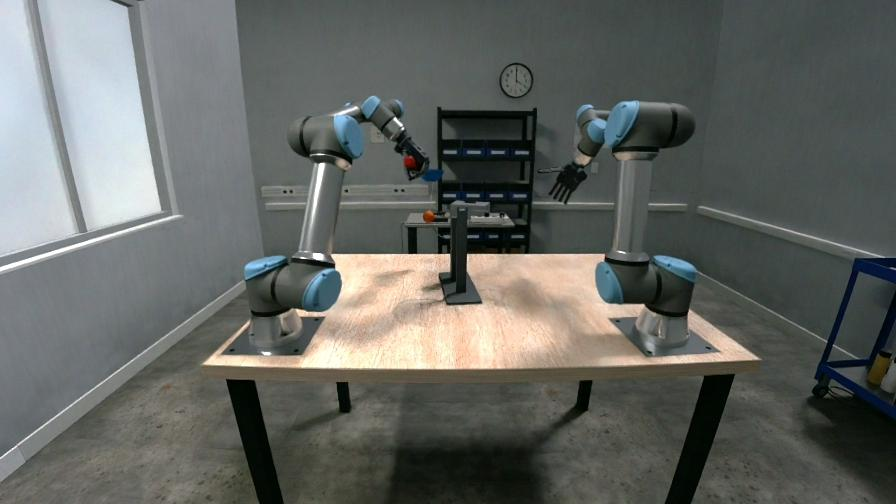

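Call:
move(
  target=[0.106,-0.0717,0,0,0,0.0728,1,0.9,0.9,0.9,0.8,0.8,-0.2,-0.85,0,0,0,0,0,0,-1,-1,-1,-1,-1,-1,0,-0.8],
  speed=0.12,
)

Call:
move(
  target=[
    [0,0,0.00833,0,0,0,1,0.9,0.9,0.9,0.8,0.8,-0.2,-0.85,0,0,0,0,0,0,-1,-1,-1,-1,-1,-1,0,-0.8],
    [0,0,0.15,0,0,-0.1,1,0.9,0.9,0.9,0.8,0.8,-0.2,-0.85,0,0,0,0,0,0,-1,-1,-1,-1,-1,-1,0,-0.8],
    [0,0.1,0.03,0,0,-0.13,1,0.9,0.9,0.9,0.8,0.8,-0.2,-0.85,0,0,0,0,0,0,-1,-1,-1,-1,-1,-1,0,-0.8],
  ],
  speed=[0.01,1.0,1.0],
  blend=0.002,
  blocking=false,
)

Call:
wait(
  seconds=0.033,
)

Call:
wait(
  seconds=0.033,
)

Call:
wait(
  seconds=0.033,
)

Call:
wait(
  seconds=0.033,
)

Call:
wait(
  seconds=0.033,
)

Call:
wait(
  seconds=0.033,
)

Call:
wait(
  seconds=0.033,
)

Call:
wait(
  seconds=0.033,
)

Call:
wait(
  seconds=0.033,
)

Call:
wait(
  seconds=0.033,
)

Call:
wait(
  seconds=0.033,
)

Call:
wait(
  seconds=0.033,
)

Call:
wait(
  seconds=0.033,
)

Call:
wait(
  seconds=0.033,
)

Call:
wait(
  seconds=0.033,
)

Call:
wait(
  seconds=0.033,
)

Call:
wait(
  seconds=0.033,
)

Call:
wait(
  seconds=0.033,
)

Call:
wait(
  seconds=0.033,
)

Call:
wait(
  seconds=0.033,
)

Call:
wait(
  seconds=0.033,
)

Call:
wait(
  seconds=0.033,
)

Call:
wait(
  seconds=0.033,
)

Call:
wait(
  seconds=0.033,
)

Call:
wait(
  seconds=3,
)

Scene clock: 389.23 s.
left_arm: end_effector_position=(+0.4658, +0.3001, +0.4100) hand_measured=(+1.000, -0.408, +0.884, +0.432, +0.698, +0.588) hand_load_n=(+0.5, +10.5, +1.5, +8.5, +2.0, +2.5) hand_stopped_by=(target, force, force, force, force, force) hand_force_limit=-0.20 hand_speed=-0.85 end_effector_quat_wxyz=(-0.284, +0.677, -0.628, +0.259) | right_arm: end_effector_position=(+0.2063, -0.4992, +0.3548) hand_measured=(-1.000, -1.000, -1.000, -1.000, -1.000, -1.000) hand_load_n=(-0.5, -0.5, +0.0, +0.0, +0.0, +0.0) hand_stopped_by=(target, target, target, target, target, target) hand_force_limit=0.00 hand_speed=-0.80 end_effector_quat_wxyz=(+0.192, +0.331, +0.883, -0.274)
Joint positions: left_arm=[4.208 -1.934 -0.901 1.775 -0.938 3.962] | right_arm=[-1.653 -1.457 1.38 0.994 1.362 -2.435]
Joint torques (N m): left_arm=[-8.75 47.72 8.57 1.54 -0.9 -2.01] | right_arm=[4.76 -32.19 -19.63 0.59 1.08 0.22]
Wrist force (N): left_arm=[0.8 1.9 3.0] | right_arm=[-0.2 0.0 -0.4]
Wrist torque (N m): left_arm=[-0.14 0.19 -0.41] | right_arm=[0.00 0.04 0.01]
Wrist force, peak (N): left_arm=[0.8 2.2 3.7] | right_arm=[-0.2 0.2 -0.7]
Hand target: left_arm +0.4658, +0.3001, +0.4100; -0.284, +0.677, -0.628, +0.259 | right_arm +0.2063, -0.4992, +0.3548; +0.192, +0.331, +0.883, -0.274
Off the commanded pose: left_arm 0.000 m, 0 deg | right_arm 0.000 m, 0 deg.
move: done

Scene clock: 389.73 s.
left_arm: end_effector_position=(+0.4658, +0.3000, +0.4134) hand_measured=(+1.000, -0.408, +0.884, +0.432, +0.698, +0.588) hand_load_n=(+0.5, +10.5, +1.5, +8.5, +2.0, +3.0) hand_stopped_by=(target, force, force, force, force, force) hand_force_limit=-0.20 hand_speed=-0.85 end_effector_quat_wxyz=(-0.284, +0.677, -0.628, +0.259) end_effector_velocity=(+0.000, -0.001, +0.010) end_effector_angular_velocity=(+0.000, +0.000, -0.001) | right_arm: end_effector_position=(+0.2063, -0.4992, +0.3548) hand_measured=(-1.000, -1.000, -1.000, -1.000, -1.000, -1.000) hand_load_n=(+0.0, -0.5, +0.0, +0.0, +0.0, -0.5) hand_stopped_by=(target, target, target, target, target, target) hand_force_limit=0.00 hand_speed=-0.80 end_effector_quat_wxyz=(+0.192, +0.331, +0.883, -0.274)
Joint positions: left_arm=[4.208 -1.937 -0.888 1.765 -0.939 3.962] | right_arm=[-1.653 -1.457 1.38 0.994 1.362 -2.435]
Joint velocities: left_arm=[-0.001 -0.009 0.038 -0.03 0.001 0.001] | right_arm=[within noise]
Joint torques (N m): left_arm=[-8.9 21.27 31.34 -4.06 -0.87 -1.91] | right_arm=[4.78 -33.11 -18.95 0.6 1.03 0.21]
Wrist force (N): left_arm=[0.9 1.8 3.3] | right_arm=[0.0 0.0 -0.4]
Wrist torque (N m): left_arm=[-0.12 0.25 -0.29] | right_arm=[0.00 0.01 0.02]
Wrist force, peak (N): left_arm=[0.7 2.2 3.5] | right_arm=[-0.1 0.2 -0.6]
Hand target: left_arm +0.4658, +0.3001, +0.4149; -0.284, +0.677, -0.628, +0.259 | right_arm +0.2063, -0.4992, +0.3548; +0.192, +0.331, +0.883, -0.274
Off the commanded pose: left_arm 0.062 m, 23 deg | right_arm 0.000 m, 0 deg.
move: running; path passed 0 of 3 targets

Scene clock: 389.77 s.
left_arm: end_effector_position=(+0.4658, +0.3000, +0.4137) hand_measured=(+1.000, -0.408, +0.884, +0.432, +0.698, +0.588) hand_load_n=(+0.5, +10.5, +1.5, +8.5, +2.0, +3.0) hand_stopped_by=(target, force, force, force, force, force) hand_force_limit=-0.20 hand_speed=-0.85 end_effector_quat_wxyz=(-0.284, +0.677, -0.628, +0.259) end_effector_velocity=(+0.000, +0.000, +0.009) end_effector_angular_velocity=(+0.001, +0.000, -0.001) | right_arm: end_effector_position=(+0.2063, -0.4992, +0.3548) hand_measured=(-1.000, -1.000, -1.000, -1.000, -1.000, -1.000) hand_load_n=(+0.0, +0.0, +0.0, +0.0, +0.0, +0.0) hand_stopped_by=(target, target, target, target, target, target) hand_force_limit=0.00 hand_speed=-0.80 end_effector_quat_wxyz=(+0.192, +0.331, +0.883, -0.274)
Joint positions: left_arm=[4.208 -1.938 -0.887 1.764 -0.939 3.962] | right_arm=[-1.653 -1.457 1.38 0.994 1.362 -2.435]
Joint velocities: left_arm=[0 -0.01 0.039 -0.029 0 0.001] | right_arm=[within noise]
Joint torques (N m): left_arm=[-8.83 21.01 31.22 -3.83 -0.9 -1.89] | right_arm=[4.02 -33.4 -19.32 0.62 1.06 0.25]
Wrist force (N): left_arm=[0.5 1.4 2.9] | right_arm=[-0.1 0.0 -0.4]
Wrist torque (N m): left_arm=[-0.14 0.28 -0.31] | right_arm=[0.00 0.03 0.02]
Wrist force, peak (N): left_arm=[0.5 1.4 2.9] | right_arm=[-0.1 0.0 -0.4]
Hand target: left_arm +0.4658, +0.3001, +0.4153; -0.284, +0.677, -0.628, +0.259 | right_arm +0.2063, -0.4992, +0.3548; +0.192, +0.331, +0.883, -0.274
Off the commanded pose: left_arm 0.062 m, 23 deg | right_arm 0.000 m, 0 deg.
earlier move: running; path passed 0 of 3 targets
wait: 0.03 s; no rest

Scene clock: 389.80 s.
left_arm: end_effector_position=(+0.4658, +0.3000, +0.4140) hand_measured=(+1.000, -0.408, +0.884, +0.432, +0.698, +0.588) hand_load_n=(+0.5, +10.5, +1.5, +8.5, +2.0, +2.5) hand_stopped_by=(target, force, force, force, force, force) hand_force_limit=-0.20 hand_speed=-0.85 end_effector_quat_wxyz=(-0.284, +0.677, -0.628, +0.259) end_effector_velocity=(+0.000, +0.000, +0.010) end_effector_angular_velocity=(-0.001, +0.002, +0.000) | right_arm: end_effector_position=(+0.2063, -0.4992, +0.3548) hand_measured=(-1.000, -1.000, -1.000, -1.000, -1.000, -1.000) hand_load_n=(+0.0, +0.0, +0.0, +0.0, +0.0, +0.0) hand_stopped_by=(target, target, target, target, target, target) hand_force_limit=0.00 hand_speed=-0.80 end_effector_quat_wxyz=(+0.192, +0.331, +0.883, -0.274)
Joint positions: left_arm=[4.208 -1.938 -0.886 1.763 -0.939 3.962] | right_arm=[-1.653 -1.457 1.38 0.994 1.362 -2.435]
Joint velocities: left_arm=[0 -0.011 0.042 -0.034 -0.001 0.001] | right_arm=[within noise]
Joint torques (N m): left_arm=[-7.27 21.09 31.99 -3.89 0.11 0.16] | right_arm=[4.47 -33.21 -18.75 0.64 0.99 0.07]
Wrist force (N): left_arm=[0.7 1.7 3.2] | right_arm=[-0.2 0.1 -0.3]
Wrist torque (N m): left_arm=[-0.12 0.28 -0.32] | right_arm=[0.00 0.02 0.02]
Wrist force, peak (N): left_arm=[0.7 1.7 3.2] | right_arm=[-0.2 0.1 -0.3]
Hand target: left_arm +0.4658, +0.3001, +0.4169; -0.283, +0.675, -0.630, +0.260 | right_arm +0.2063, -0.4992, +0.3548; +0.192, +0.331, +0.883, -0.274
Off the commanded pose: left_arm 0.062 m, 23 deg | right_arm 0.000 m, 0 deg.
earlier move: running; path passed 1 of 3 targets
wait: 0.03 s; no rest

Scene clock: 389.83 s.
left_arm: end_effector_position=(+0.4658, +0.3000, +0.4144) hand_measured=(+1.000, -0.408, +0.884, +0.432, +0.698, +0.588) hand_load_n=(+0.5, +10.5, +1.0, +8.5, +2.0, +3.0) hand_stopped_by=(target, force, force, force, force, force) hand_force_limit=-0.20 hand_speed=-0.85 end_effector_quat_wxyz=(-0.284, +0.677, -0.628, +0.259) end_effector_velocity=(+0.000, -0.001, +0.015) end_effector_angular_velocity=(-0.004, +0.003, -0.024) | right_arm: end_effector_position=(+0.2063, -0.4992, +0.3548) hand_measured=(-1.000, -1.000, -1.000, -1.000, -1.000, -1.000) hand_load_n=(-0.5, +0.0, -0.5, +0.0, +0.0, +0.0) hand_stopped_by=(target, target, target, target, target, target) hand_force_limit=0.00 hand_speed=-0.80 end_effector_quat_wxyz=(+0.192, +0.331, +0.883, -0.274)
Joint positions: left_arm=[4.208 -1.939 -0.884 1.762 -0.939 3.962] | right_arm=[-1.653 -1.457 1.38 0.994 1.362 -2.435]
Joint velocities: left_arm=[0 -0.025 0.07 -0.066 0.011 0.027] | right_arm=[within noise]
Joint torques (N m): left_arm=[2.19 19.94 33.68 -4.35 2.59 3.33] | right_arm=[5.07 -33.62 -18.92 0.45 1.1 0.24]
Wrist force (N): left_arm=[0.8 2.1 3.4] | right_arm=[0.0 0.2 -0.5]
Wrist torque (N m): left_arm=[-0.09 0.27 -0.36] | right_arm=[0.03 0.01 0.03]
Wrist force, peak (N): left_arm=[0.8 2.1 3.4] | right_arm=[0.0 0.2 -0.5]
Hand target: left_arm +0.4658, +0.3001, +0.4200; -0.282, +0.671, -0.634, +0.262 | right_arm +0.2063, -0.4992, +0.3548; +0.192, +0.331, +0.883, -0.274
Off the commanded pose: left_arm 0.062 m, 23 deg | right_arm 0.000 m, 0 deg.
earlier move: running; path passed 1 of 3 targets
wait: 0.03 s; no rest

Scene clock: 389.87 s.
left_arm: end_effector_position=(+0.4658, +0.3000, +0.4150) hand_measured=(+1.000, -0.408, +0.884, +0.432, +0.698, +0.588) hand_load_n=(+0.5, +10.5, +1.5, +9.0, +2.0, +3.0) hand_stopped_by=(target, force, force, force, force, force) hand_force_limit=-0.20 hand_speed=-0.85 end_effector_quat_wxyz=(-0.284, +0.676, -0.628, +0.260) end_effector_velocity=(+0.001, -0.001, +0.025) end_effector_angular_velocity=(-0.001, -0.003, -0.079) | right_arm: end_effector_position=(+0.2063, -0.4992, +0.3548) hand_measured=(-1.000, -1.000, -1.000, -1.000, -1.000, -1.000) hand_load_n=(+0.0, +0.0, +0.0, +0.0, +0.0, +0.0) hand_stopped_by=(target, target, target, target, target, target) hand_force_limit=0.00 hand_speed=-0.80 end_effector_quat_wxyz=(+0.192, +0.331, +0.883, -0.274)
Joint positions: left_arm=[4.208 -1.94 -0.881 1.759 -0.938 3.964] | right_arm=[-1.653 -1.457 1.38 0.994 1.362 -2.435]
Joint velocities: left_arm=[0.007 -0.053 0.128 -0.129 0.045 0.092] | right_arm=[within noise]
Joint torques (N m): left_arm=[9.61 18.85 37.55 -4.84 2.36 3.51] | right_arm=[5.01 -33.43 -18.47 0.55 1.12 0.07]
Wrist force (N): left_arm=[0.5 2.2 3.4] | right_arm=[0.0 -0.1 -0.6]
Wrist torque (N m): left_arm=[-0.10 0.33 -0.53] | right_arm=[0.00 0.02 0.02]
Wrist force, peak (N): left_arm=[0.5 2.2 3.4] | right_arm=[0.0 -0.1 -0.6]
Hand target: left_arm +0.4658, +0.3001, +0.4245; -0.280, +0.666, -0.639, +0.264 | right_arm +0.2063, -0.4992, +0.3548; +0.192, +0.331, +0.883, -0.274
Off the commanded pose: left_arm 0.061 m, 23 deg | right_arm 0.000 m, 0 deg.
earlier move: running; path passed 1 of 3 targets
wait: 0.03 s; no rest

Scene clock: 389.90 s.
left_arm: end_effector_position=(+0.4659, +0.3000, +0.4161) hand_measured=(+1.000, -0.408, +0.884, +0.432, +0.698, +0.588) hand_load_n=(+0.5, +10.5, +1.5, +8.5, +2.0, +3.5) hand_stopped_by=(target, force, force, force, force, force) hand_force_limit=-0.20 hand_speed=-0.85 end_effector_quat_wxyz=(-0.283, +0.675, -0.629, +0.260) end_effector_velocity=(+0.001, +0.001, +0.042) end_effector_angular_velocity=(+0.004, -0.010, -0.147) | right_arm: end_effector_position=(+0.2063, -0.4992, +0.3548) hand_measured=(-1.000, -1.000, -1.000, -1.000, -1.000, -1.000) hand_load_n=(-0.5, -0.5, +0.0, +0.0, +0.0, +0.0) hand_stopped_by=(target, target, target, target, target, target) hand_force_limit=0.00 hand_speed=-0.80 end_effector_quat_wxyz=(+0.192, +0.331, +0.883, -0.274)
Joint positions: left_arm=[4.208 -1.942 -0.875 1.753 -0.935 3.969] | right_arm=[-1.653 -1.457 1.38 0.994 1.362 -2.435]
Joint velocities: left_arm=[0.018 -0.091 0.215 -0.219 0.086 0.175] | right_arm=[within noise]
Joint torques (N m): left_arm=[10.13 17.63 40.09 -5.49 2.8 3.54] | right_arm=[4.07 -33.1 -18.65 0.44 1.05 0.13]
Wrist force (N): left_arm=[1.0 2.5 4.0] | right_arm=[0.1 0.1 -0.6]
Wrist torque (N m): left_arm=[-0.11 0.34 -0.57] | right_arm=[0.02 0.00 0.04]
Wrist force, peak (N): left_arm=[1.0 2.5 4.0] | right_arm=[0.1 0.1 -0.6]
Hand target: left_arm +0.4658, +0.3001, +0.4304; -0.277, +0.659, -0.647, +0.267 | right_arm +0.2063, -0.4992, +0.3548; +0.192, +0.331, +0.883, -0.274
Off the commanded pose: left_arm 0.061 m, 23 deg | right_arm 0.000 m, 0 deg.
earlier move: running; path passed 1 of 3 targets
wait: 0.03 s; no rest

Scene clock: 389.93 s.
left_arm: end_effector_position=(+0.4659, +0.3000, +0.4183) hand_measured=(+1.000, -0.408, +0.884, +0.432, +0.698, +0.588) hand_load_n=(+0.5, +10.5, +1.5, +8.5, +2.0, +3.5) hand_stopped_by=(target, force, force, force, force, force) hand_force_limit=-0.20 hand_speed=-0.85 end_effector_quat_wxyz=(-0.283, +0.672, -0.632, +0.262) end_effector_velocity=(+0.001, +0.001, +0.069) end_effector_angular_velocity=(+0.009, -0.026, -0.245) | right_arm: end_effector_position=(+0.2063, -0.4992, +0.3548) hand_measured=(-1.000, -1.000, -1.000, -1.000, -1.000, -1.000) hand_load_n=(-0.5, +0.0, +0.0, +0.0, +0.0, +0.0) hand_stopped_by=(target, target, target, target, target, target) hand_force_limit=0.00 hand_speed=-0.80 end_effector_quat_wxyz=(+0.192, +0.331, +0.883, -0.274)
Joint positions: left_arm=[4.209 -1.947 -0.864 1.741 -0.931 3.978] | right_arm=[-1.653 -1.457 1.38 0.994 1.362 -2.435]
Joint velocities: left_arm=[0.035 -0.146 0.346 -0.356 0.15 0.295] | right_arm=[within noise]
Joint torques (N m): left_arm=[9.94 18.08 42.91 -6.08 2.89 4.01] | right_arm=[4.66 -33.17 -19.38 0.41 1.1 0.21]
Wrist force (N): left_arm=[1.1 2.9 4.0] | right_arm=[0.0 0.2 -0.4]
Wrist torque (N m): left_arm=[-0.07 0.36 -0.58] | right_arm=[0.03 0.01 0.04]
Wrist force, peak (N): left_arm=[1.1 2.9 4.0] | right_arm=[0.0 0.2 -0.4]
Hand target: left_arm +0.4658, +0.3001, +0.4378; -0.273, +0.650, -0.656, +0.271 | right_arm +0.2063, -0.4992, +0.3548; +0.192, +0.331, +0.883, -0.274
Off the commanded pose: left_arm 0.061 m, 23 deg | right_arm 0.000 m, 0 deg.
earlier move: running; path passed 1 of 3 targets
wait: 0.03 s; no rest

Scene clock: 389.97 s.
left_arm: end_effector_position=(+0.4660, +0.3001, +0.4209) hand_measured=(+1.000, -0.408, +0.884, +0.432, +0.698, +0.588) hand_load_n=(+0.5, +10.5, +1.5, +8.5, +2.0, +3.5) hand_stopped_by=(target, force, force, force, force, force) hand_force_limit=-0.20 hand_speed=-0.85 end_effector_quat_wxyz=(-0.282, +0.669, -0.635, +0.263) end_effector_velocity=(+0.001, +0.002, +0.093) end_effector_angular_velocity=(+0.017, -0.042, -0.328) | right_arm: end_effector_position=(+0.2063, -0.4992, +0.3548) hand_measured=(-1.000, -1.000, -1.000, -1.000, -1.000, -1.000) hand_load_n=(+0.0, +0.0, +0.0, +0.0, +0.0, +0.0) hand_stopped_by=(target, target, target, target, target, target) hand_force_limit=0.00 hand_speed=-0.80 end_effector_quat_wxyz=(+0.192, +0.331, +0.883, -0.274)
Joint positions: left_arm=[4.211 -1.952 -0.851 1.728 -0.925 3.989] | right_arm=[-1.653 -1.457 1.38 0.994 1.362 -2.435]
Joint velocities: left_arm=[0.049 -0.192 0.463 -0.476 0.205 0.399] | right_arm=[within noise]
Joint torques (N m): left_arm=[10.96 17.48 45.55 -6.77 3.01 4.16] | right_arm=[4.42 -32.76 -18.33 0.49 1.06 0.04]
Wrist force (N): left_arm=[0.8 2.6 4.1] | right_arm=[0.0 0.0 -0.3]
Wrist torque (N m): left_arm=[-0.15 0.40 -0.67] | right_arm=[0.00 0.00 0.03]
Wrist force, peak (N): left_arm=[0.8 2.6 4.1] | right_arm=[0.0 0.0 -0.3]
Hand target: left_arm +0.4658, +0.3001, +0.4466; -0.269, +0.639, -0.666, +0.275 | right_arm +0.2063, -0.4992, +0.3548; +0.192, +0.331, +0.883, -0.274
Off the commanded pose: left_arm 0.060 m, 22 deg | right_arm 0.000 m, 0 deg.
earlier move: running; path passed 1 of 3 targets
wait: 0.03 s; no rest

Scene clock: 390.00 s.
left_arm: end_effector_position=(+0.4660, +0.3001, +0.4244) hand_measured=(+1.000, -0.408, +0.884, +0.432, +0.698, +0.588) hand_load_n=(+0.5, +10.5, +1.5, +8.5, +2.0, +3.5) hand_stopped_by=(target, force, force, force, force, force) hand_force_limit=-0.20 hand_speed=-0.85 end_effector_quat_wxyz=(-0.281, +0.665, -0.639, +0.265) end_effector_velocity=(+0.000, +0.002, +0.121) end_effector_angular_velocity=(+0.033, -0.068, -0.414) | right_arm: end_effector_position=(+0.2063, -0.4992, +0.3548) hand_measured=(-1.000, -1.000, -1.000, -1.000, -1.000, -1.000) hand_load_n=(+0.0, +0.0, +0.0, +0.0, +0.0, +0.0) hand_stopped_by=(target, target, target, target, target, target) hand_force_limit=0.00 hand_speed=-0.80 end_effector_quat_wxyz=(+0.192, +0.331, +0.883, -0.274)
Joint positions: left_arm=[4.212 -1.959 -0.834 1.71 -0.917 4.004] | right_arm=[-1.653 -1.457 1.38 0.994 1.362 -2.435]
Joint velocities: left_arm=[0.066 -0.234 0.583 -0.597 0.263 0.508] | right_arm=[within noise]
Joint torques (N m): left_arm=[10.85 18.71 46.03 -6.88 3.09 4.44] | right_arm=[4.82 -33.55 -18.58 0.51 1.03 0.16]
Wrist force (N): left_arm=[0.8 3.6 3.9] | right_arm=[-0.1 0.0 -0.4]
Wrist torque (N m): left_arm=[-0.07 0.34 -0.74] | right_arm=[0.00 0.01 0.02]
Wrist force, peak (N): left_arm=[0.8 3.6 3.9] | right_arm=[-0.1 0.0 -0.4]
Hand target: left_arm +0.4658, +0.3001, +0.4569; -0.263, +0.626, -0.678, +0.281 | right_arm +0.2063, -0.4992, +0.3548; +0.192, +0.331, +0.883, -0.274
Off the commanded pose: left_arm 0.060 m, 21 deg | right_arm 0.000 m, 0 deg.
earlier move: running; path passed 1 of 3 targets
wait: 0.03 s; no rest

Scene clock: 390.03 s.
left_arm: end_effector_position=(+0.4660, +0.3002, +0.4288) hand_measured=(+1.000, -0.408, +0.884, +0.432, +0.698, +0.588) hand_load_n=(+0.5, +10.5, +1.5, +8.5, +2.5, +3.5) hand_stopped_by=(target, force, force, force, force, force) hand_force_limit=-0.20 hand_speed=-0.85 end_effector_quat_wxyz=(-0.281, +0.660, -0.644, +0.268) end_effector_velocity=(-0.001, +0.001, +0.151) end_effector_angular_velocity=(+0.053, -0.101, -0.501) | right_arm: end_effector_position=(+0.2063, -0.4992, +0.3548) hand_measured=(-1.000, -1.000, -1.000, -1.000, -1.000, -1.000) hand_load_n=(-0.5, +0.0, +0.0, +0.0, +0.0, +0.0) hand_stopped_by=(target, target, target, target, target, target) hand_force_limit=0.00 hand_speed=-0.80 end_effector_quat_wxyz=(+0.192, +0.331, +0.883, -0.274)
Joint positions: left_arm=[4.215 -1.968 -0.813 1.689 -0.908 4.022] | right_arm=[-1.653 -1.457 1.38 0.994 1.362 -2.435]
Joint velocities: left_arm=[0.082 -0.275 0.707 -0.718 0.325 0.619] | right_arm=[within noise]
Joint torques (N m): left_arm=[10.26 18.89 48.85 -7.78 3.55 4.7] | right_arm=[3.85 -32.85 -19.48 0.49 1.12 0.16]
Wrist force (N): left_arm=[0.6 3.1 4.0] | right_arm=[-0.1 0.1 -0.4]
Wrist torque (N m): left_arm=[-0.14 0.31 -0.72] | right_arm=[0.01 0.02 0.02]
Wrist force, peak (N): left_arm=[0.6 3.1 4.0] | right_arm=[-0.1 0.1 -0.4]
Hand target: left_arm +0.4658, +0.3001, +0.4672; -0.258, +0.613, -0.690, +0.286 | right_arm +0.2063, -0.4992, +0.3548; +0.192, +0.331, +0.883, -0.274
Off the commanded pose: left_arm 0.060 m, 21 deg | right_arm 0.000 m, 0 deg.
earlier move: running; path passed 1 of 3 targets
wait: 0.03 s; no rest

Scene clock: 390.07 s.
left_arm: end_effector_position=(+0.4660, +0.3002, +0.4342) hand_measured=(+1.000, -0.408, +0.884, +0.432, +0.698, +0.588) hand_load_n=(+0.5, +10.5, +2.0, +9.0, +2.0, +3.5) hand_stopped_by=(target, force, force, force, force, force) hand_force_limit=-0.20 hand_speed=-0.85 end_effector_quat_wxyz=(-0.280, +0.653, -0.649, +0.271) end_effector_velocity=(-0.002, -0.002, +0.180) end_effector_angular_velocity=(+0.078, -0.138, -0.578) | right_arm: end_effector_position=(+0.2063, -0.4992, +0.3548) hand_measured=(-1.000, -1.000, -1.000, -1.000, -1.000, -1.000) hand_load_n=(+0.0, +0.0, +0.0, +0.0, +0.0, +0.0) hand_stopped_by=(target, target, target, target, target, target) hand_force_limit=0.00 hand_speed=-0.80 end_effector_quat_wxyz=(+0.192, +0.331, +0.883, -0.274)
Joint positions: left_arm=[4.218 -1.977 -0.788 1.664 -0.896 4.044] | right_arm=[-1.653 -1.457 1.38 0.994 1.362 -2.435]
Joint velocities: left_arm=[0.097 -0.311 0.824 -0.83 0.381 0.722] | right_arm=[within noise]
Joint torques (N m): left_arm=[10.51 19.47 48.61 -8.29 3.44 4.68] | right_arm=[4.52 -33.71 -18.73 0.46 0.97 0.09]
Wrist force (N): left_arm=[0.4 2.9 3.7] | right_arm=[-0.1 0.0 -0.1]
Wrist torque (N m): left_arm=[-0.14 0.30 -0.72] | right_arm=[-0.02 0.02 0.02]
Wrist force, peak (N): left_arm=[0.4 2.9 3.7] | right_arm=[-0.1 0.0 -0.1]
Hand target: left_arm +0.4658, +0.3001, +0.4762; -0.253, +0.602, -0.700, +0.290 | right_arm +0.2063, -0.4992, +0.3548; +0.192, +0.331, +0.883, -0.274
Off the commanded pose: left_arm 0.060 m, 20 deg | right_arm 0.000 m, 0 deg.
earlier move: running; path passed 1 of 3 targets
wait: 0.03 s; no rest

Scene clock: 390.10 s.
left_arm: end_effector_position=(+0.4659, +0.3000, +0.4404) hand_measured=(+1.000, -0.408, +0.884, +0.432, +0.698, +0.588) hand_load_n=(+1.0, +10.5, +1.5, +8.5, +2.0, +3.0) hand_stopped_by=(target, force, force, force, force, force) hand_force_limit=-0.20 hand_speed=-0.85 end_effector_quat_wxyz=(-0.280, +0.646, -0.655, +0.274) end_effector_velocity=(-0.003, -0.005, +0.204) end_effector_angular_velocity=(+0.109, -0.170, -0.637) | right_arm: end_effector_position=(+0.2063, -0.4992, +0.3548) hand_measured=(-1.000, -1.000, -1.000, -1.000, -1.000, -1.000) hand_load_n=(-0.5, +0.0, +0.0, +0.0, +0.0, +0.0) hand_stopped_by=(target, target, target, target, target, target) hand_force_limit=0.00 hand_speed=-0.80 end_effector_quat_wxyz=(+0.192, +0.331, +0.883, -0.274)
Joint positions: left_arm=[4.221 -1.988 -0.76 1.636 -0.883 4.069] | right_arm=[-1.653 -1.457 1.38 0.994 1.362 -2.435]
Joint velocities: left_arm=[0.107 -0.338 0.924 -0.921 0.417 0.806] | right_arm=[within noise]
Joint torques (N m): left_arm=[10.07 20.16 46.86 -8.47 3.16 4.54] | right_arm=[4.11 -32.79 -18.33 0.53 1.05 0.12]
Wrist force (N): left_arm=[0.5 2.8 3.6] | right_arm=[0.0 0.0 -0.4]
Wrist torque (N m): left_arm=[-0.17 0.26 -0.69] | right_arm=[-0.01 0.01 0.02]
Wrist force, peak (N): left_arm=[0.5 2.8 3.6] | right_arm=[0.0 0.0 -0.4]
Hand target: left_arm +0.4658, +0.3001, +0.4837; -0.249, +0.592, -0.708, +0.293 | right_arm +0.2063, -0.4992, +0.3548; +0.192, +0.331, +0.883, -0.274
Off the commanded pose: left_arm 0.061 m, 18 deg | right_arm 0.000 m, 0 deg.
earlier move: running; path passed 1 of 3 targets
wait: 0.03 s; no rest

Scene clock: 390.13 s.
left_arm: end_effector_position=(+0.4657, +0.2998, +0.4490) hand_measured=(+1.000, -0.408, +0.884, +0.432, +0.698, +0.588) hand_load_n=(+1.0, +10.5, +2.0, +8.5, +2.0, +2.5) hand_stopped_by=(target, force, force, force, force, force) hand_force_limit=-0.20 hand_speed=-0.85 end_effector_quat_wxyz=(-0.281, +0.635, -0.663, +0.279) end_effector_velocity=(-0.004, -0.009, +0.219) end_effector_angular_velocity=(+0.130, -0.191, -0.671) | right_arm: end_effector_position=(+0.2063, -0.4992, +0.3548) hand_measured=(-1.000, -1.000, -1.000, -1.000, -1.000, -1.000) hand_load_n=(+0.0, +0.0, +0.0, +0.0, +0.0, +0.5) hand_stopped_by=(target, target, target, target, target, target) hand_force_limit=0.00 hand_speed=-0.80 end_effector_quat_wxyz=(+0.192, +0.331, +0.883, -0.274)
Joint positions: left_arm=[4.225 -2.002 -0.721 1.597 -0.866 4.102] | right_arm=[-1.653 -1.457 1.38 0.994 1.362 -2.435]
Joint velocities: left_arm=[0.107 -0.367 1.01 -0.996 0.433 0.861] | right_arm=[within noise]
Joint torques (N m): left_arm=[9.03 17.88 46.03 -8.64 3.22 4.52] | right_arm=[4.21 -32.61 -19.08 0.53 1.21 0.28]
Wrist force (N): left_arm=[0.6 1.9 3.3] | right_arm=[0.0 -0.1 -0.4]
Wrist torque (N m): left_arm=[-0.22 0.19 -0.59] | right_arm=[-0.01 0.00 0.03]
Wrist force, peak (N): left_arm=[0.6 1.9 3.3] | right_arm=[0.0 -0.1 -0.4]
Hand target: left_arm +0.4658, +0.3001, +0.4897; -0.246, +0.584, -0.715, +0.296 | right_arm +0.2063, -0.4992, +0.3548; +0.192, +0.331, +0.883, -0.274
Off the commanded pose: left_arm 0.064 m, 17 deg | right_arm 0.000 m, 0 deg.
earlier move: running; path passed 1 of 3 targets
wait: 0.03 s; no rest

Scene clock: 390.17 s.
left_arm: end_effector_position=(+0.4656, +0.2995, +0.4560) hand_measured=(+1.000, -0.408, +0.884, +0.432, +0.698, +0.588) hand_load_n=(+1.0, +11.0, +1.5, +9.0, +1.5, +2.5) hand_stopped_by=(target, force, force, force, force, force) hand_force_limit=-0.20 hand_speed=-0.85 end_effector_quat_wxyz=(-0.281, +0.627, -0.670, +0.282) end_effector_velocity=(-0.005, -0.010, +0.218) end_effector_angular_velocity=(+0.132, -0.188, -0.670) | right_arm: end_effector_position=(+0.2063, -0.4992, +0.3548) hand_measured=(-1.000, -1.000, -1.000, -1.000, -1.000, -1.000) hand_load_n=(+0.0, +0.0, +0.0, +0.0, +0.0, +0.0) hand_stopped_by=(target, target, target, target, target, target) hand_force_limit=0.00 hand_speed=-0.80 end_effector_quat_wxyz=(+0.192, +0.331, +0.883, -0.274)
Joint positions: left_arm=[4.229 -2.014 -0.688 1.565 -0.852 4.13] | right_arm=[-1.653 -1.457 1.38 0.994 1.362 -2.435]
Joint velocities: left_arm=[0.102 -0.391 1.049 -1.028 0.419 0.872] | right_arm=[within noise]
Joint torques (N m): left_arm=[9.04 16.71 44.22 -8.55 2.86 4.13] | right_arm=[4.23 -32.95 -19.62 0.42 1.05 0.16]
Wrist force (N): left_arm=[0.5 1.6 2.9] | right_arm=[0.1 0.2 -0.7]
Wrist torque (N m): left_arm=[-0.20 0.22 -0.53] | right_arm=[0.04 0.00 0.04]
Wrist force, peak (N): left_arm=[0.5 1.6 2.9] | right_arm=[0.1 0.2 -0.7]
Hand target: left_arm +0.4658, +0.3001, +0.4944; -0.243, +0.578, -0.720, +0.298 | right_arm +0.2063, -0.4992, +0.3548; +0.192, +0.331, +0.883, -0.274
Off the commanded pose: left_arm 0.067 m, 16 deg | right_arm 0.000 m, 0 deg.
earlier move: running; path passed 1 of 3 targets
wait: 0.03 s; no rest

Scene clock: 390.20 s.
left_arm: end_effector_position=(+0.4654, +0.2992, +0.4628) hand_measured=(+1.000, -0.408, +0.884, +0.432, +0.698, +0.588) hand_load_n=(+0.5, +10.5, +1.5, +8.5, +1.5, +2.5) hand_stopped_by=(target, force, force, force, force, force) hand_force_limit=-0.20 hand_speed=-0.85 end_effector_quat_wxyz=(+0.281, -0.618, +0.676, -0.285) end_effector_velocity=(-0.005, -0.009, +0.207) end_effector_angular_velocity=(+0.122, -0.168, -0.649) | right_arm: end_effector_position=(+0.2063, -0.4992, +0.3548) hand_measured=(-1.000, -1.000, -1.000, -1.000, -1.000, -1.000) hand_load_n=(-0.5, +0.0, +0.0, +0.0, +0.0, +0.0) hand_stopped_by=(target, target, target, target, target, target) hand_force_limit=0.00 hand_speed=-0.80 end_effector_quat_wxyz=(+0.192, +0.331, +0.883, -0.274)
Joint positions: left_arm=[4.232 -2.027 -0.654 1.532 -0.84 4.158] | right_arm=[-1.653 -1.457 1.38 0.994 1.362 -2.435]
Joint velocities: left_arm=[0.092 -0.416 1.071 -1.042 0.388 0.857] | right_arm=[within noise]
Joint torques (N m): left_arm=[8.43 15.95 43.47 -8.72 2.69 4.01] | right_arm=[4.39 -33.27 -18.34 0.62 1.02 0.19]
Wrist force (N): left_arm=[1.0 1.4 3.0] | right_arm=[-0.1 0.1 -0.2]
Wrist torque (N m): left_arm=[-0.22 0.17 -0.45] | right_arm=[0.00 0.02 0.02]
Wrist force, peak (N): left_arm=[1.0 1.4 3.0] | right_arm=[-0.1 0.1 -0.2]
Hand target: left_arm +0.4658, +0.3001, +0.4976; +0.241, -0.574, +0.723, -0.300 | right_arm +0.2063, -0.4992, +0.3548; +0.192, +0.331, +0.883, -0.274
Off the commanded pose: left_arm 0.070 m, 15 deg | right_arm 0.000 m, 0 deg.
earlier move: running; path passed 1 of 3 targets
wait: 0.03 s; no rest

Scene clock: 390.23 s.
left_arm: end_effector_position=(+0.4653, +0.2989, +0.4691) hand_measured=(+1.000, -0.408, +0.884, +0.432, +0.698, +0.588) hand_load_n=(+0.5, +10.5, +1.5, +8.5, +1.5, +2.5) hand_stopped_by=(target, force, force, force, force, force) hand_force_limit=-0.20 hand_speed=-0.85 end_effector_quat_wxyz=(+0.281, -0.610, +0.682, -0.289) end_effector_velocity=(-0.005, -0.008, +0.189) end_effector_angular_velocity=(+0.102, -0.137, -0.613) | right_arm: end_effector_position=(+0.2063, -0.4992, +0.3548) hand_measured=(-1.000, -1.000, -1.000, -1.000, -1.000, -1.000) hand_load_n=(+0.0, +0.0, +0.0, +0.0, +0.0, +0.0) hand_stopped_by=(target, target, target, target, target, target) hand_force_limit=0.00 hand_speed=-0.80 end_effector_quat_wxyz=(+0.192, +0.331, +0.883, -0.274)
Joint positions: left_arm=[4.235 -2.041 -0.619 1.498 -0.828 4.185] | right_arm=[-1.653 -1.457 1.38 0.994 1.362 -2.435]
Joint velocities: left_arm=[0.079 -0.44 1.078 -1.041 0.344 0.822] | right_arm=[within noise]
Joint torques (N m): left_arm=[7.19 16.65 41.47 -8.52 2.85 3.79] | right_arm=[4.1 -33.12 -18.92 0.61 1.08 0.1]
Wrist force (N): left_arm=[0.9 1.0 2.5] | right_arm=[0.1 0.1 -0.4]
Wrist torque (N m): left_arm=[-0.21 0.14 -0.42] | right_arm=[0.00 -0.01 0.03]
Wrist force, peak (N): left_arm=[0.9 1.0 2.5] | right_arm=[0.1 0.1 -0.4]
Hand target: left_arm +0.4658, +0.3001, +0.4993; +0.240, -0.571, +0.725, -0.300 | right_arm +0.2063, -0.4992, +0.3548; +0.192, +0.331, +0.883, -0.274
Off the commanded pose: left_arm 0.074 m, 14 deg | right_arm 0.000 m, 0 deg.
earlier move: running; path passed 1 of 3 targets
wait: 0.03 s; no rest

Scene clock: 390.27 s.
left_arm: end_effector_position=(+0.4651, +0.2987, +0.4748) hand_measured=(+1.000, -0.408, +0.884, +0.432, +0.698, +0.588) hand_load_n=(+0.5, +10.5, +1.5, +9.0, +1.5, +2.0) hand_stopped_by=(target, force, force, force, force, force) hand_force_limit=-0.20 hand_speed=-0.85 end_effector_quat_wxyz=(+0.280, -0.603, +0.688, -0.291) end_effector_velocity=(-0.004, -0.006, +0.167) end_effector_angular_velocity=(+0.071, -0.096, -0.567) | right_arm: end_effector_position=(+0.2063, -0.4992, +0.3548) hand_measured=(-1.000, -1.000, -1.000, -1.000, -1.000, -1.000) hand_load_n=(+0.0, +0.0, +0.0, +0.0, +0.0, +0.0) hand_stopped_by=(target, target, target, target, target, target) hand_force_limit=0.00 hand_speed=-0.80 end_effector_quat_wxyz=(+0.192, +0.331, +0.883, -0.274)
Joint positions: left_arm=[4.237 -2.055 -0.585 1.465 -0.818 4.21] | right_arm=[-1.653 -1.457 1.38 0.994 1.362 -2.435]
Joint velocities: left_arm=[0.062 -0.461 1.069 -1.026 0.292 0.768] | right_arm=[within noise]
Joint torques (N m): left_arm=[7.57 15.55 41.19 -8.35 2.68 3.45] | right_arm=[5.13 -33.33 -18.05 0.53 1.07 0.17]
Wrist force (N): left_arm=[0.8 1.2 2.1] | right_arm=[-0.1 0.1 -0.6]
Wrist torque (N m): left_arm=[-0.15 0.14 -0.44] | right_arm=[0.03 0.03 0.02]
Wrist force, peak (N): left_arm=[0.8 1.2 2.1] | right_arm=[-0.1 0.1 -0.6]
Hand target: left_arm +0.4658, +0.3011, +0.4988; +0.240, -0.570, +0.726, -0.301 | right_arm +0.2063, -0.4992, +0.3548; +0.192, +0.331, +0.883, -0.274
Off the commanded pose: left_arm 0.077 m, 13 deg | right_arm 0.000 m, 0 deg.
earlier move: running; path passed 1 of 3 targets
wait: 0.03 s; no rest

Scene clock: 390.30 s.
left_arm: end_effector_position=(+0.4650, +0.2986, +0.4797) hand_measured=(+1.000, -0.408, +0.884, +0.432, +0.698, +0.588) hand_load_n=(+1.0, +10.5, +1.5, +8.5, +1.5, +2.5) hand_stopped_by=(target, force, force, force, force, force) hand_force_limit=-0.20 hand_speed=-0.85 end_effector_quat_wxyz=(+0.279, -0.596, +0.693, -0.294) end_effector_velocity=(-0.004, -0.002, +0.140) end_effector_angular_velocity=(+0.039, -0.047, -0.512) | right_arm: end_effector_position=(+0.2063, -0.4992, +0.3548) hand_measured=(-1.000, -1.000, -1.000, -1.000, -1.000, -1.000) hand_load_n=(+0.0, -0.5, +0.0, +0.0, +0.0, +0.0) hand_stopped_by=(target, target, target, target, target, target) hand_force_limit=0.00 hand_speed=-0.80 end_effector_quat_wxyz=(+0.192, +0.331, +0.883, -0.274)
Joint positions: left_arm=[4.239 -2.07 -0.551 1.433 -0.809 4.234] | right_arm=[-1.653 -1.457 1.38 0.994 1.362 -2.435]
Joint velocities: left_arm=[0.047 -0.478 1.043 -0.994 0.231 0.703] | right_arm=[within noise]
Joint torques (N m): left_arm=[7.07 15.7 38.14 -7.86 2.66 3.64] | right_arm=[4.4 -32.8 -19.37 0.39 1.21 0.15]
Wrist force (N): left_arm=[1.2 0.9 2.2] | right_arm=[0.0 0.1 -0.3]
Wrist torque (N m): left_arm=[-0.22 0.12 -0.46] | right_arm=[0.01 0.01 0.03]
Wrist force, peak (N): left_arm=[1.2 0.9 2.2] | right_arm=[0.0 0.1 -0.3]
Hand target: left_arm +0.4658, +0.3033, +0.4961; +0.239, -0.568, +0.727, -0.301 | right_arm +0.2063, -0.4992, +0.3548; +0.192, +0.331, +0.883, -0.274
Off the commanded pose: left_arm 0.080 m, 12 deg | right_arm 0.000 m, 0 deg.
earlier move: running; path passed 2 of 3 targets
wait: 0.03 s; no rest

Scene clock: 390.33 s.
left_arm: end_effector_position=(+0.4649, +0.2988, +0.4844) hand_measured=(+1.000, -0.408, +0.884, +0.432, +0.698, +0.588) hand_load_n=(+0.5, +10.5, +2.0, +8.5, +2.0, +2.5) hand_stopped_by=(target, force, force, force, force, force) hand_force_limit=-0.20 hand_speed=-0.85 end_effector_quat_wxyz=(+0.277, -0.590, +0.699, -0.296) end_effector_velocity=(-0.002, +0.012, +0.097) end_effector_angular_velocity=(+0.000, +0.010, -0.449) | right_arm: end_effector_position=(+0.2063, -0.4992, +0.3548) hand_measured=(-1.000, -1.000, -1.000, -1.000, -1.000, -1.000) hand_load_n=(-0.5, +0.0, +0.0, +0.0, +0.0, +0.0) hand_stopped_by=(target, target, target, target, target, target) hand_force_limit=0.00 hand_speed=-0.80 end_effector_quat_wxyz=(+0.192, +0.331, +0.883, -0.274)
Joint positions: left_arm=[4.24 -2.09 -0.511 1.394 -0.802 4.26] | right_arm=[-1.653 -1.457 1.38 0.994 1.362 -2.435]
Joint velocities: left_arm=[0.035 -0.499 0.981 -0.927 0.164 0.634] | right_arm=[within noise]
Joint torques (N m): left_arm=[8.18 14.38 35.83 -7.34 2.47 3.33] | right_arm=[4.46 -32.95 -19.3 0.62 1.1 0.42]
Wrist force (N): left_arm=[1.3 0.5 1.6] | right_arm=[0.0 0.2 -0.3]
Wrist torque (N m): left_arm=[-0.21 0.10 -0.47] | right_arm=[0.01 0.00 0.03]
Wrist force, peak (N): left_arm=[1.3 0.5 1.6] | right_arm=[0.0 0.2 -0.3]
Hand target: left_arm +0.4658, +0.3073, +0.4913; +0.238, -0.566, +0.729, -0.302 | right_arm +0.2063, -0.4992, +0.3548; +0.192, +0.331, +0.883, -0.274
Off the commanded pose: left_arm 0.083 m, 11 deg | right_arm 0.000 m, 0 deg.
earlier move: running; path passed 2 of 3 targets
wait: 0.03 s; no rest

Scene clock: 390.37 s.
left_arm: end_effector_position=(+0.4649, +0.2995, +0.4868) hand_measured=(+1.000, -0.408, +0.884, +0.432, +0.698, +0.588) hand_load_n=(+0.5, +10.5, +1.5, +8.5, +1.5, +2.0) hand_stopped_by=(target, force, force, force, force, force) hand_force_limit=-0.20 hand_speed=-0.85 end_effector_quat_wxyz=(+0.274, -0.585, +0.703, -0.298) end_effector_velocity=(-0.001, +0.032, +0.055) end_effector_angular_velocity=(-0.024, +0.050, -0.413) | right_arm: end_effector_position=(+0.2063, -0.4992, +0.3548) hand_measured=(-1.000, -1.000, -1.000, -1.000, -1.000, -1.000) hand_load_n=(+0.0, +0.0, +0.0, +0.0, +0.0, +0.0) hand_stopped_by=(target, target, target, target, target, target) hand_force_limit=0.00 hand_speed=-0.80 end_effector_quat_wxyz=(+0.192, +0.331, +0.883, -0.274)
Joint positions: left_arm=[4.241 -2.106 -0.481 1.366 -0.797 4.28] | right_arm=[-1.653 -1.457 1.38 0.994 1.362 -2.435]
Joint velocities: left_arm=[0.037 -0.517 0.906 -0.857 0.123 0.607] | right_arm=[within noise]
Joint torques (N m): left_arm=[11.07 12.91 33.12 -6.97 2.28 3.67] | right_arm=[4.11 -32.55 -18.55 0.5 1.11 0.22]
Wrist force (N): left_arm=[1.9 0.6 1.8] | right_arm=[-0.1 0.2 -0.4]
Wrist torque (N m): left_arm=[-0.21 0.02 -0.44] | right_arm=[0.03 0.02 0.03]
Wrist force, peak (N): left_arm=[1.9 0.6 1.8] | right_arm=[-0.1 0.2 -0.4]
Hand target: left_arm +0.4658, +0.3130, +0.4845; +0.237, -0.563, +0.731, -0.303 | right_arm +0.2063, -0.4992, +0.3548; +0.192, +0.331, +0.883, -0.274
Off the commanded pose: left_arm 0.084 m, 10 deg | right_arm 0.000 m, 0 deg.
earlier move: running; path passed 2 of 3 targets
wait: 0.03 s; no rest

Scene clock: 390.40 s.
left_arm: end_effector_position=(+0.4649, +0.3010, +0.4877) hand_measured=(+1.000, -0.408, +0.884, +0.432, +0.698, +0.588) hand_load_n=(+0.5, +10.5, +1.5, +8.5, +1.5, +2.5) hand_stopped_by=(target, force, force, force, force, force) hand_force_limit=-0.20 hand_speed=-0.85 end_effector_quat_wxyz=(+0.271, -0.581, +0.707, -0.300) end_effector_velocity=(+0.000, +0.060, +0.007) end_effector_angular_velocity=(-0.046, +0.083, -0.394) | right_arm: end_effector_position=(+0.2063, -0.4992, +0.3548) hand_measured=(-1.000, -1.000, -1.000, -1.000, -1.000, -1.000) hand_load_n=(-0.5, +0.0, +0.0, +0.0, +0.0, +0.0) hand_stopped_by=(target, target, target, target, target, target) hand_force_limit=0.00 hand_speed=-0.80 end_effector_quat_wxyz=(+0.192, +0.331, +0.883, -0.274)
Joint positions: left_arm=[4.243 -2.123 -0.453 1.34 -0.794 4.299] | right_arm=[-1.653 -1.457 1.38 0.994 1.362 -2.435]
Joint velocities: left_arm=[0.05 -0.534 0.797 -0.772 0.096 0.612] | right_arm=[within noise]
Joint torques (N m): left_arm=[11.01 12.08 29.12 -6.21 2.4 3.95] | right_arm=[4.29 -32.94 -19.19 0.41 1.13 0.19]
Wrist force (N): left_arm=[1.9 0.7 1.7] | right_arm=[-0.1 0.1 -0.5]
Wrist torque (N m): left_arm=[-0.20 0.06 -0.47] | right_arm=[0.02 0.03 0.02]
Wrist force, peak (N): left_arm=[1.9 0.7 1.7] | right_arm=[-0.1 0.1 -0.5]
Hand target: left_arm +0.4658, +0.3204, +0.4757; +0.235, -0.559, +0.735, -0.304 | right_arm +0.2063, -0.4992, +0.3548; +0.192, +0.331, +0.883, -0.274
Off the commanded pose: left_arm 0.084 m, 9 deg | right_arm 0.000 m, 0 deg.
earlier move: running; path passed 2 of 3 targets
wait: 0.03 s; no rest

Scene clock: 390.43 s.
left_arm: end_effector_position=(+0.4649, +0.3035, +0.4869) hand_measured=(+1.000, -0.408, +0.884, +0.432, +0.698, +0.588) hand_load_n=(+0.5, +11.0, +1.5, +8.5, +1.5, +2.5) hand_stopped_by=(target, force, force, force, force, force) hand_force_limit=-0.20 hand_speed=-0.85 end_effector_quat_wxyz=(+0.267, -0.577, +0.710, -0.301) end_effector_velocity=(+0.000, +0.093, -0.048) end_effector_angular_velocity=(-0.068, +0.114, -0.392) | right_arm: end_effector_position=(+0.2063, -0.4992, +0.3548) hand_measured=(-1.000, -1.000, -1.000, -1.000, -1.000, -1.000) hand_load_n=(+0.0, +0.0, +0.0, +0.0, +0.0, +0.0) hand_stopped_by=(target, target, target, target, target, target) hand_force_limit=0.00 hand_speed=-0.80 end_effector_quat_wxyz=(+0.192, +0.331, +0.883, -0.274)
Joint positions: left_arm=[4.245 -2.14 -0.43 1.317 -0.791 4.319] | right_arm=[-1.653 -1.457 1.38 0.994 1.362 -2.435]
Joint velocities: left_arm=[0.07 -0.541 0.645 -0.671 0.077 0.648] | right_arm=[within noise]
Joint torques (N m): left_arm=[13.09 12.07 23.46 -5.89 2.52 4.22] | right_arm=[4.67 -33.46 -19.24 0.51 1.04 0.1]
Wrist force (N): left_arm=[2.2 0.1 1.4] | right_arm=[0.0 0.1 -0.5]
Wrist torque (N m): left_arm=[-0.21 0.04 -0.43] | right_arm=[0.01 0.01 0.03]
Wrist force, peak (N): left_arm=[2.2 0.1 1.4] | right_arm=[0.0 0.1 -0.5]
Hand target: left_arm +0.4658, +0.3294, +0.4648; +0.233, -0.553, +0.739, -0.306 | right_arm +0.2063, -0.4992, +0.3548; +0.192, +0.331, +0.883, -0.274
Off the commanded pose: left_arm 0.082 m, 8 deg | right_arm 0.000 m, 0 deg.
earlier move: running; path passed 2 of 3 targets
wait: 0.03 s; no rest

Scene clock: 390.47 s.
left_arm: end_effector_position=(+0.4649, +0.3072, +0.4843) hand_measured=(+1.000, -0.408, +0.884, +0.432, +0.698, +0.588) hand_load_n=(+0.5, +10.5, +1.5, +8.5, +2.0, +3.0) hand_stopped_by=(target, force, force, force, force, force) hand_force_limit=-0.20 hand_speed=-0.85 end_effector_quat_wxyz=(+0.263, -0.574, +0.714, -0.302) end_effector_velocity=(+0.001, +0.129, -0.107) end_effector_angular_velocity=(-0.085, +0.132, -0.400) | right_arm: end_effector_position=(+0.2063, -0.4992, +0.3548) hand_measured=(-1.000, -1.000, -1.000, -1.000, -1.000, -1.000) hand_load_n=(+0.0, +0.0, +0.0, +0.0, +0.0, +0.0) hand_stopped_by=(target, target, target, target, target, target) hand_force_limit=0.00 hand_speed=-0.80 end_effector_quat_wxyz=(+0.192, +0.331, +0.883, -0.274)
Joint positions: left_arm=[4.247 -2.157 -0.413 1.298 -0.789 4.341] | right_arm=[-1.653 -1.457 1.38 0.994 1.362 -2.435]
Joint velocities: left_arm=[0.096 -0.54 0.458 -0.548 0.069 0.701] | right_arm=[within noise]
Joint torques (N m): left_arm=[14.48 14.7 20.72 -5.07 2.16 4.51] | right_arm=[3.93 -32.88 -18.81 0.59 1.05 0.05]
Wrist force (N): left_arm=[2.5 0.1 1.8] | right_arm=[0.0 0.2 -0.3]
Wrist torque (N m): left_arm=[-0.23 0.04 -0.36] | right_arm=[0.01 0.00 0.03]
Wrist force, peak (N): left_arm=[2.5 0.1 1.8] | right_arm=[0.0 0.2 -0.3]
Hand target: left_arm +0.4658, +0.3388, +0.4535; +0.231, -0.548, +0.743, -0.308 | right_arm +0.2063, -0.4992, +0.3548; +0.192, +0.331, +0.883, -0.274
Off the commanded pose: left_arm 0.077 m, 8 deg | right_arm 0.000 m, 0 deg.
earlier move: running; path passed 2 of 3 targets
wait: 0.03 s; no rest

Scene clock: 390.50 s.
left_arm: end_effector_position=(+0.4649, +0.3120, +0.4799) hand_measured=(+1.000, -0.408, +0.884, +0.432, +0.698, +0.588) hand_load_n=(+0.5, +10.5, +1.5, +8.5, +2.0, +3.0) hand_stopped_by=(target, force, force, force, force, force) hand_force_limit=-0.20 hand_speed=-0.85 end_effector_quat_wxyz=(+0.259, -0.570, +0.718, -0.304) end_effector_velocity=(+0.000, +0.165, -0.160) end_effector_angular_velocity=(-0.083, +0.139, -0.410) | right_arm: end_effector_position=(+0.2063, -0.4992, +0.3548) hand_measured=(-1.000, -1.000, -1.000, -1.000, -1.000, -1.000) hand_load_n=(-0.5, +0.0, +0.0, +0.0, +0.0, +0.0) hand_stopped_by=(target, target, target, target, target, target) hand_force_limit=0.00 hand_speed=-0.80 end_effector_quat_wxyz=(+0.192, +0.331, +0.883, -0.274)
Joint positions: left_arm=[4.251 -2.175 -0.402 1.282 -0.787 4.365] | right_arm=[-1.653 -1.457 1.38 0.994 1.362 -2.435]
Joint velocities: left_arm=[0.123 -0.532 0.283 -0.422 0.062 0.758] | right_arm=[within noise]
Joint torques (N m): left_arm=[13.57 18.4 20.97 -4.72 2.52 4.3] | right_arm=[4.81 -33.45 -18.84 0.56 1.03 0.2]
Wrist force (N): left_arm=[2.0 0.1 2.1] | right_arm=[0.1 0.2 -0.3]
Wrist torque (N m): left_arm=[-0.23 0.15 -0.40] | right_arm=[0.03 -0.01 0.04]
Wrist force, peak (N): left_arm=[2.0 0.1 2.1] | right_arm=[0.1 0.2 -0.3]
Hand target: left_arm +0.4658, +0.3465, +0.4444; +0.229, -0.544, +0.746, -0.309 | right_arm +0.2063, -0.4992, +0.3548; +0.192, +0.331, +0.883, -0.274
Off the commanded pose: left_arm 0.071 m, 7 deg | right_arm 0.000 m, 0 deg.
earlier move: running; path passed 2 of 3 targets
wait: 0.03 s; no rest

Scene clock: 390.53 s.
left_arm: end_effector_position=(+0.4649, +0.3192, +0.4724) hand_measured=(+1.000, -0.408, +0.884, +0.432, +0.698, +0.588) hand_load_n=(+0.0, +10.5, +1.5, +8.5, +2.0, +3.0) hand_stopped_by=(target, force, force, force, force, force) hand_force_limit=-0.20 hand_speed=-0.85 end_effector_quat_wxyz=(+0.254, -0.565, +0.723, -0.306) end_effector_velocity=(-0.001, +0.192, -0.204) end_effector_angular_velocity=(-0.067, +0.133, -0.423) | right_arm: end_effector_position=(+0.2063, -0.4992, +0.3548) hand_measured=(-1.000, -1.000, -1.000, -1.000, -1.000, -1.000) hand_load_n=(+0.0, +0.0, +0.0, +0.0, +0.0, +0.0) hand_stopped_by=(target, target, target, target, target, target) hand_force_limit=0.00 hand_speed=-0.80 end_effector_quat_wxyz=(+0.192, +0.331, +0.883, -0.274)
Joint positions: left_arm=[4.256 -2.196 -0.394 1.268 -0.784 4.396] | right_arm=[-1.653 -1.457 1.38 0.994 1.362 -2.435]
Joint velocities: left_arm=[0.141 -0.512 0.124 -0.3 0.053 0.806] | right_arm=[within noise]
Joint torques (N m): left_arm=[11.25 24.03 23.4 -4.69 2.65 4.24] | right_arm=[4.44 -32.49 -18.71 0.59 1.13 0.07]
Wrist force (N): left_arm=[1.5 0.3 2.8] | right_arm=[0.1 0.1 -0.3]
Wrist torque (N m): left_arm=[-0.26 0.27 -0.46] | right_arm=[0.01 -0.02 0.04]
Wrist force, peak (N): left_arm=[1.5 0.3 2.8] | right_arm=[0.1 0.1 -0.3]
Hand target: left_arm +0.4658, +0.3524, +0.4372; +0.228, -0.540, +0.749, -0.310 | right_arm +0.2063, -0.4992, +0.3548; +0.192, +0.331, +0.883, -0.274
Off the commanded pose: left_arm 0.060 m, 6 deg | right_arm 0.000 m, 0 deg.
earlier move: running; path passed 2 of 3 targets
wait: 0.03 s; no rest

Scene clock: 391.17 s.
left_arm: end_effector_position=(+0.4657, +0.3599, +0.4281) hand_measured=(+1.000, -0.408, +0.884, +0.432, +0.698, +0.588) hand_load_n=(+0.5, +10.5, +1.5, +8.5, +2.0, +2.5) hand_stopped_by=(target, force, force, force, force, force) hand_force_limit=-0.20 hand_speed=-0.85 end_effector_quat_wxyz=(+0.226, -0.536, +0.752, -0.312) end_effector_velocity=(+0.000, +0.002, -0.001) end_effector_angular_velocity=(-0.002, +0.005, -0.006) | right_arm: end_effector_position=(+0.2063, -0.4992, +0.3548) hand_measured=(-1.000, -1.000, -1.000, -1.000, -1.000, -1.000) hand_load_n=(+0.0, +0.0, +0.0, +0.0, +0.0, +0.0) hand_stopped_by=(target, target, target, target, target, target) hand_force_limit=0.00 hand_speed=-0.80 end_effector_quat_wxyz=(+0.192, +0.331, +0.883, -0.274)
Joint positions: left_arm=[4.278 -2.328 -0.318 1.186 -0.787 4.565] | right_arm=[-1.653 -1.457 1.38 0.994 1.362 -2.435]
Joint velocities: left_arm=[-0.001 -0.019 0.03 -0.021 -0.003 0.008] | right_arm=[within noise]
Joint torques (N m): left_arm=[-9.99 33.12 28.9 -4.72 -0.46 2.66] | right_arm=[4.54 -33.29 -19.67 0.59 1.1 0.21]
Wrist force (N): left_arm=[0.8 1.1 2.7] | right_arm=[-0.1 0.0 -0.5]
Wrist torque (N m): left_arm=[-0.19 0.20 -0.47] | right_arm=[0.00 0.03 0.03]
Wrist force, peak (N): left_arm=[0.0 3.1 4.1] | right_arm=[-0.2 -0.2 -0.5]
Hand target: left_arm +0.4658, +0.3601, +0.4280; +0.226, -0.536, +0.752, -0.312 | right_arm +0.2063, -0.4992, +0.3548; +0.192, +0.331, +0.883, -0.274
Off the commanded pose: left_arm 0.000 m, 0 deg | right_arm 0.000 m, 0 deg.
earlier move: done
wait: 0.63 of 3 s (the move ended)


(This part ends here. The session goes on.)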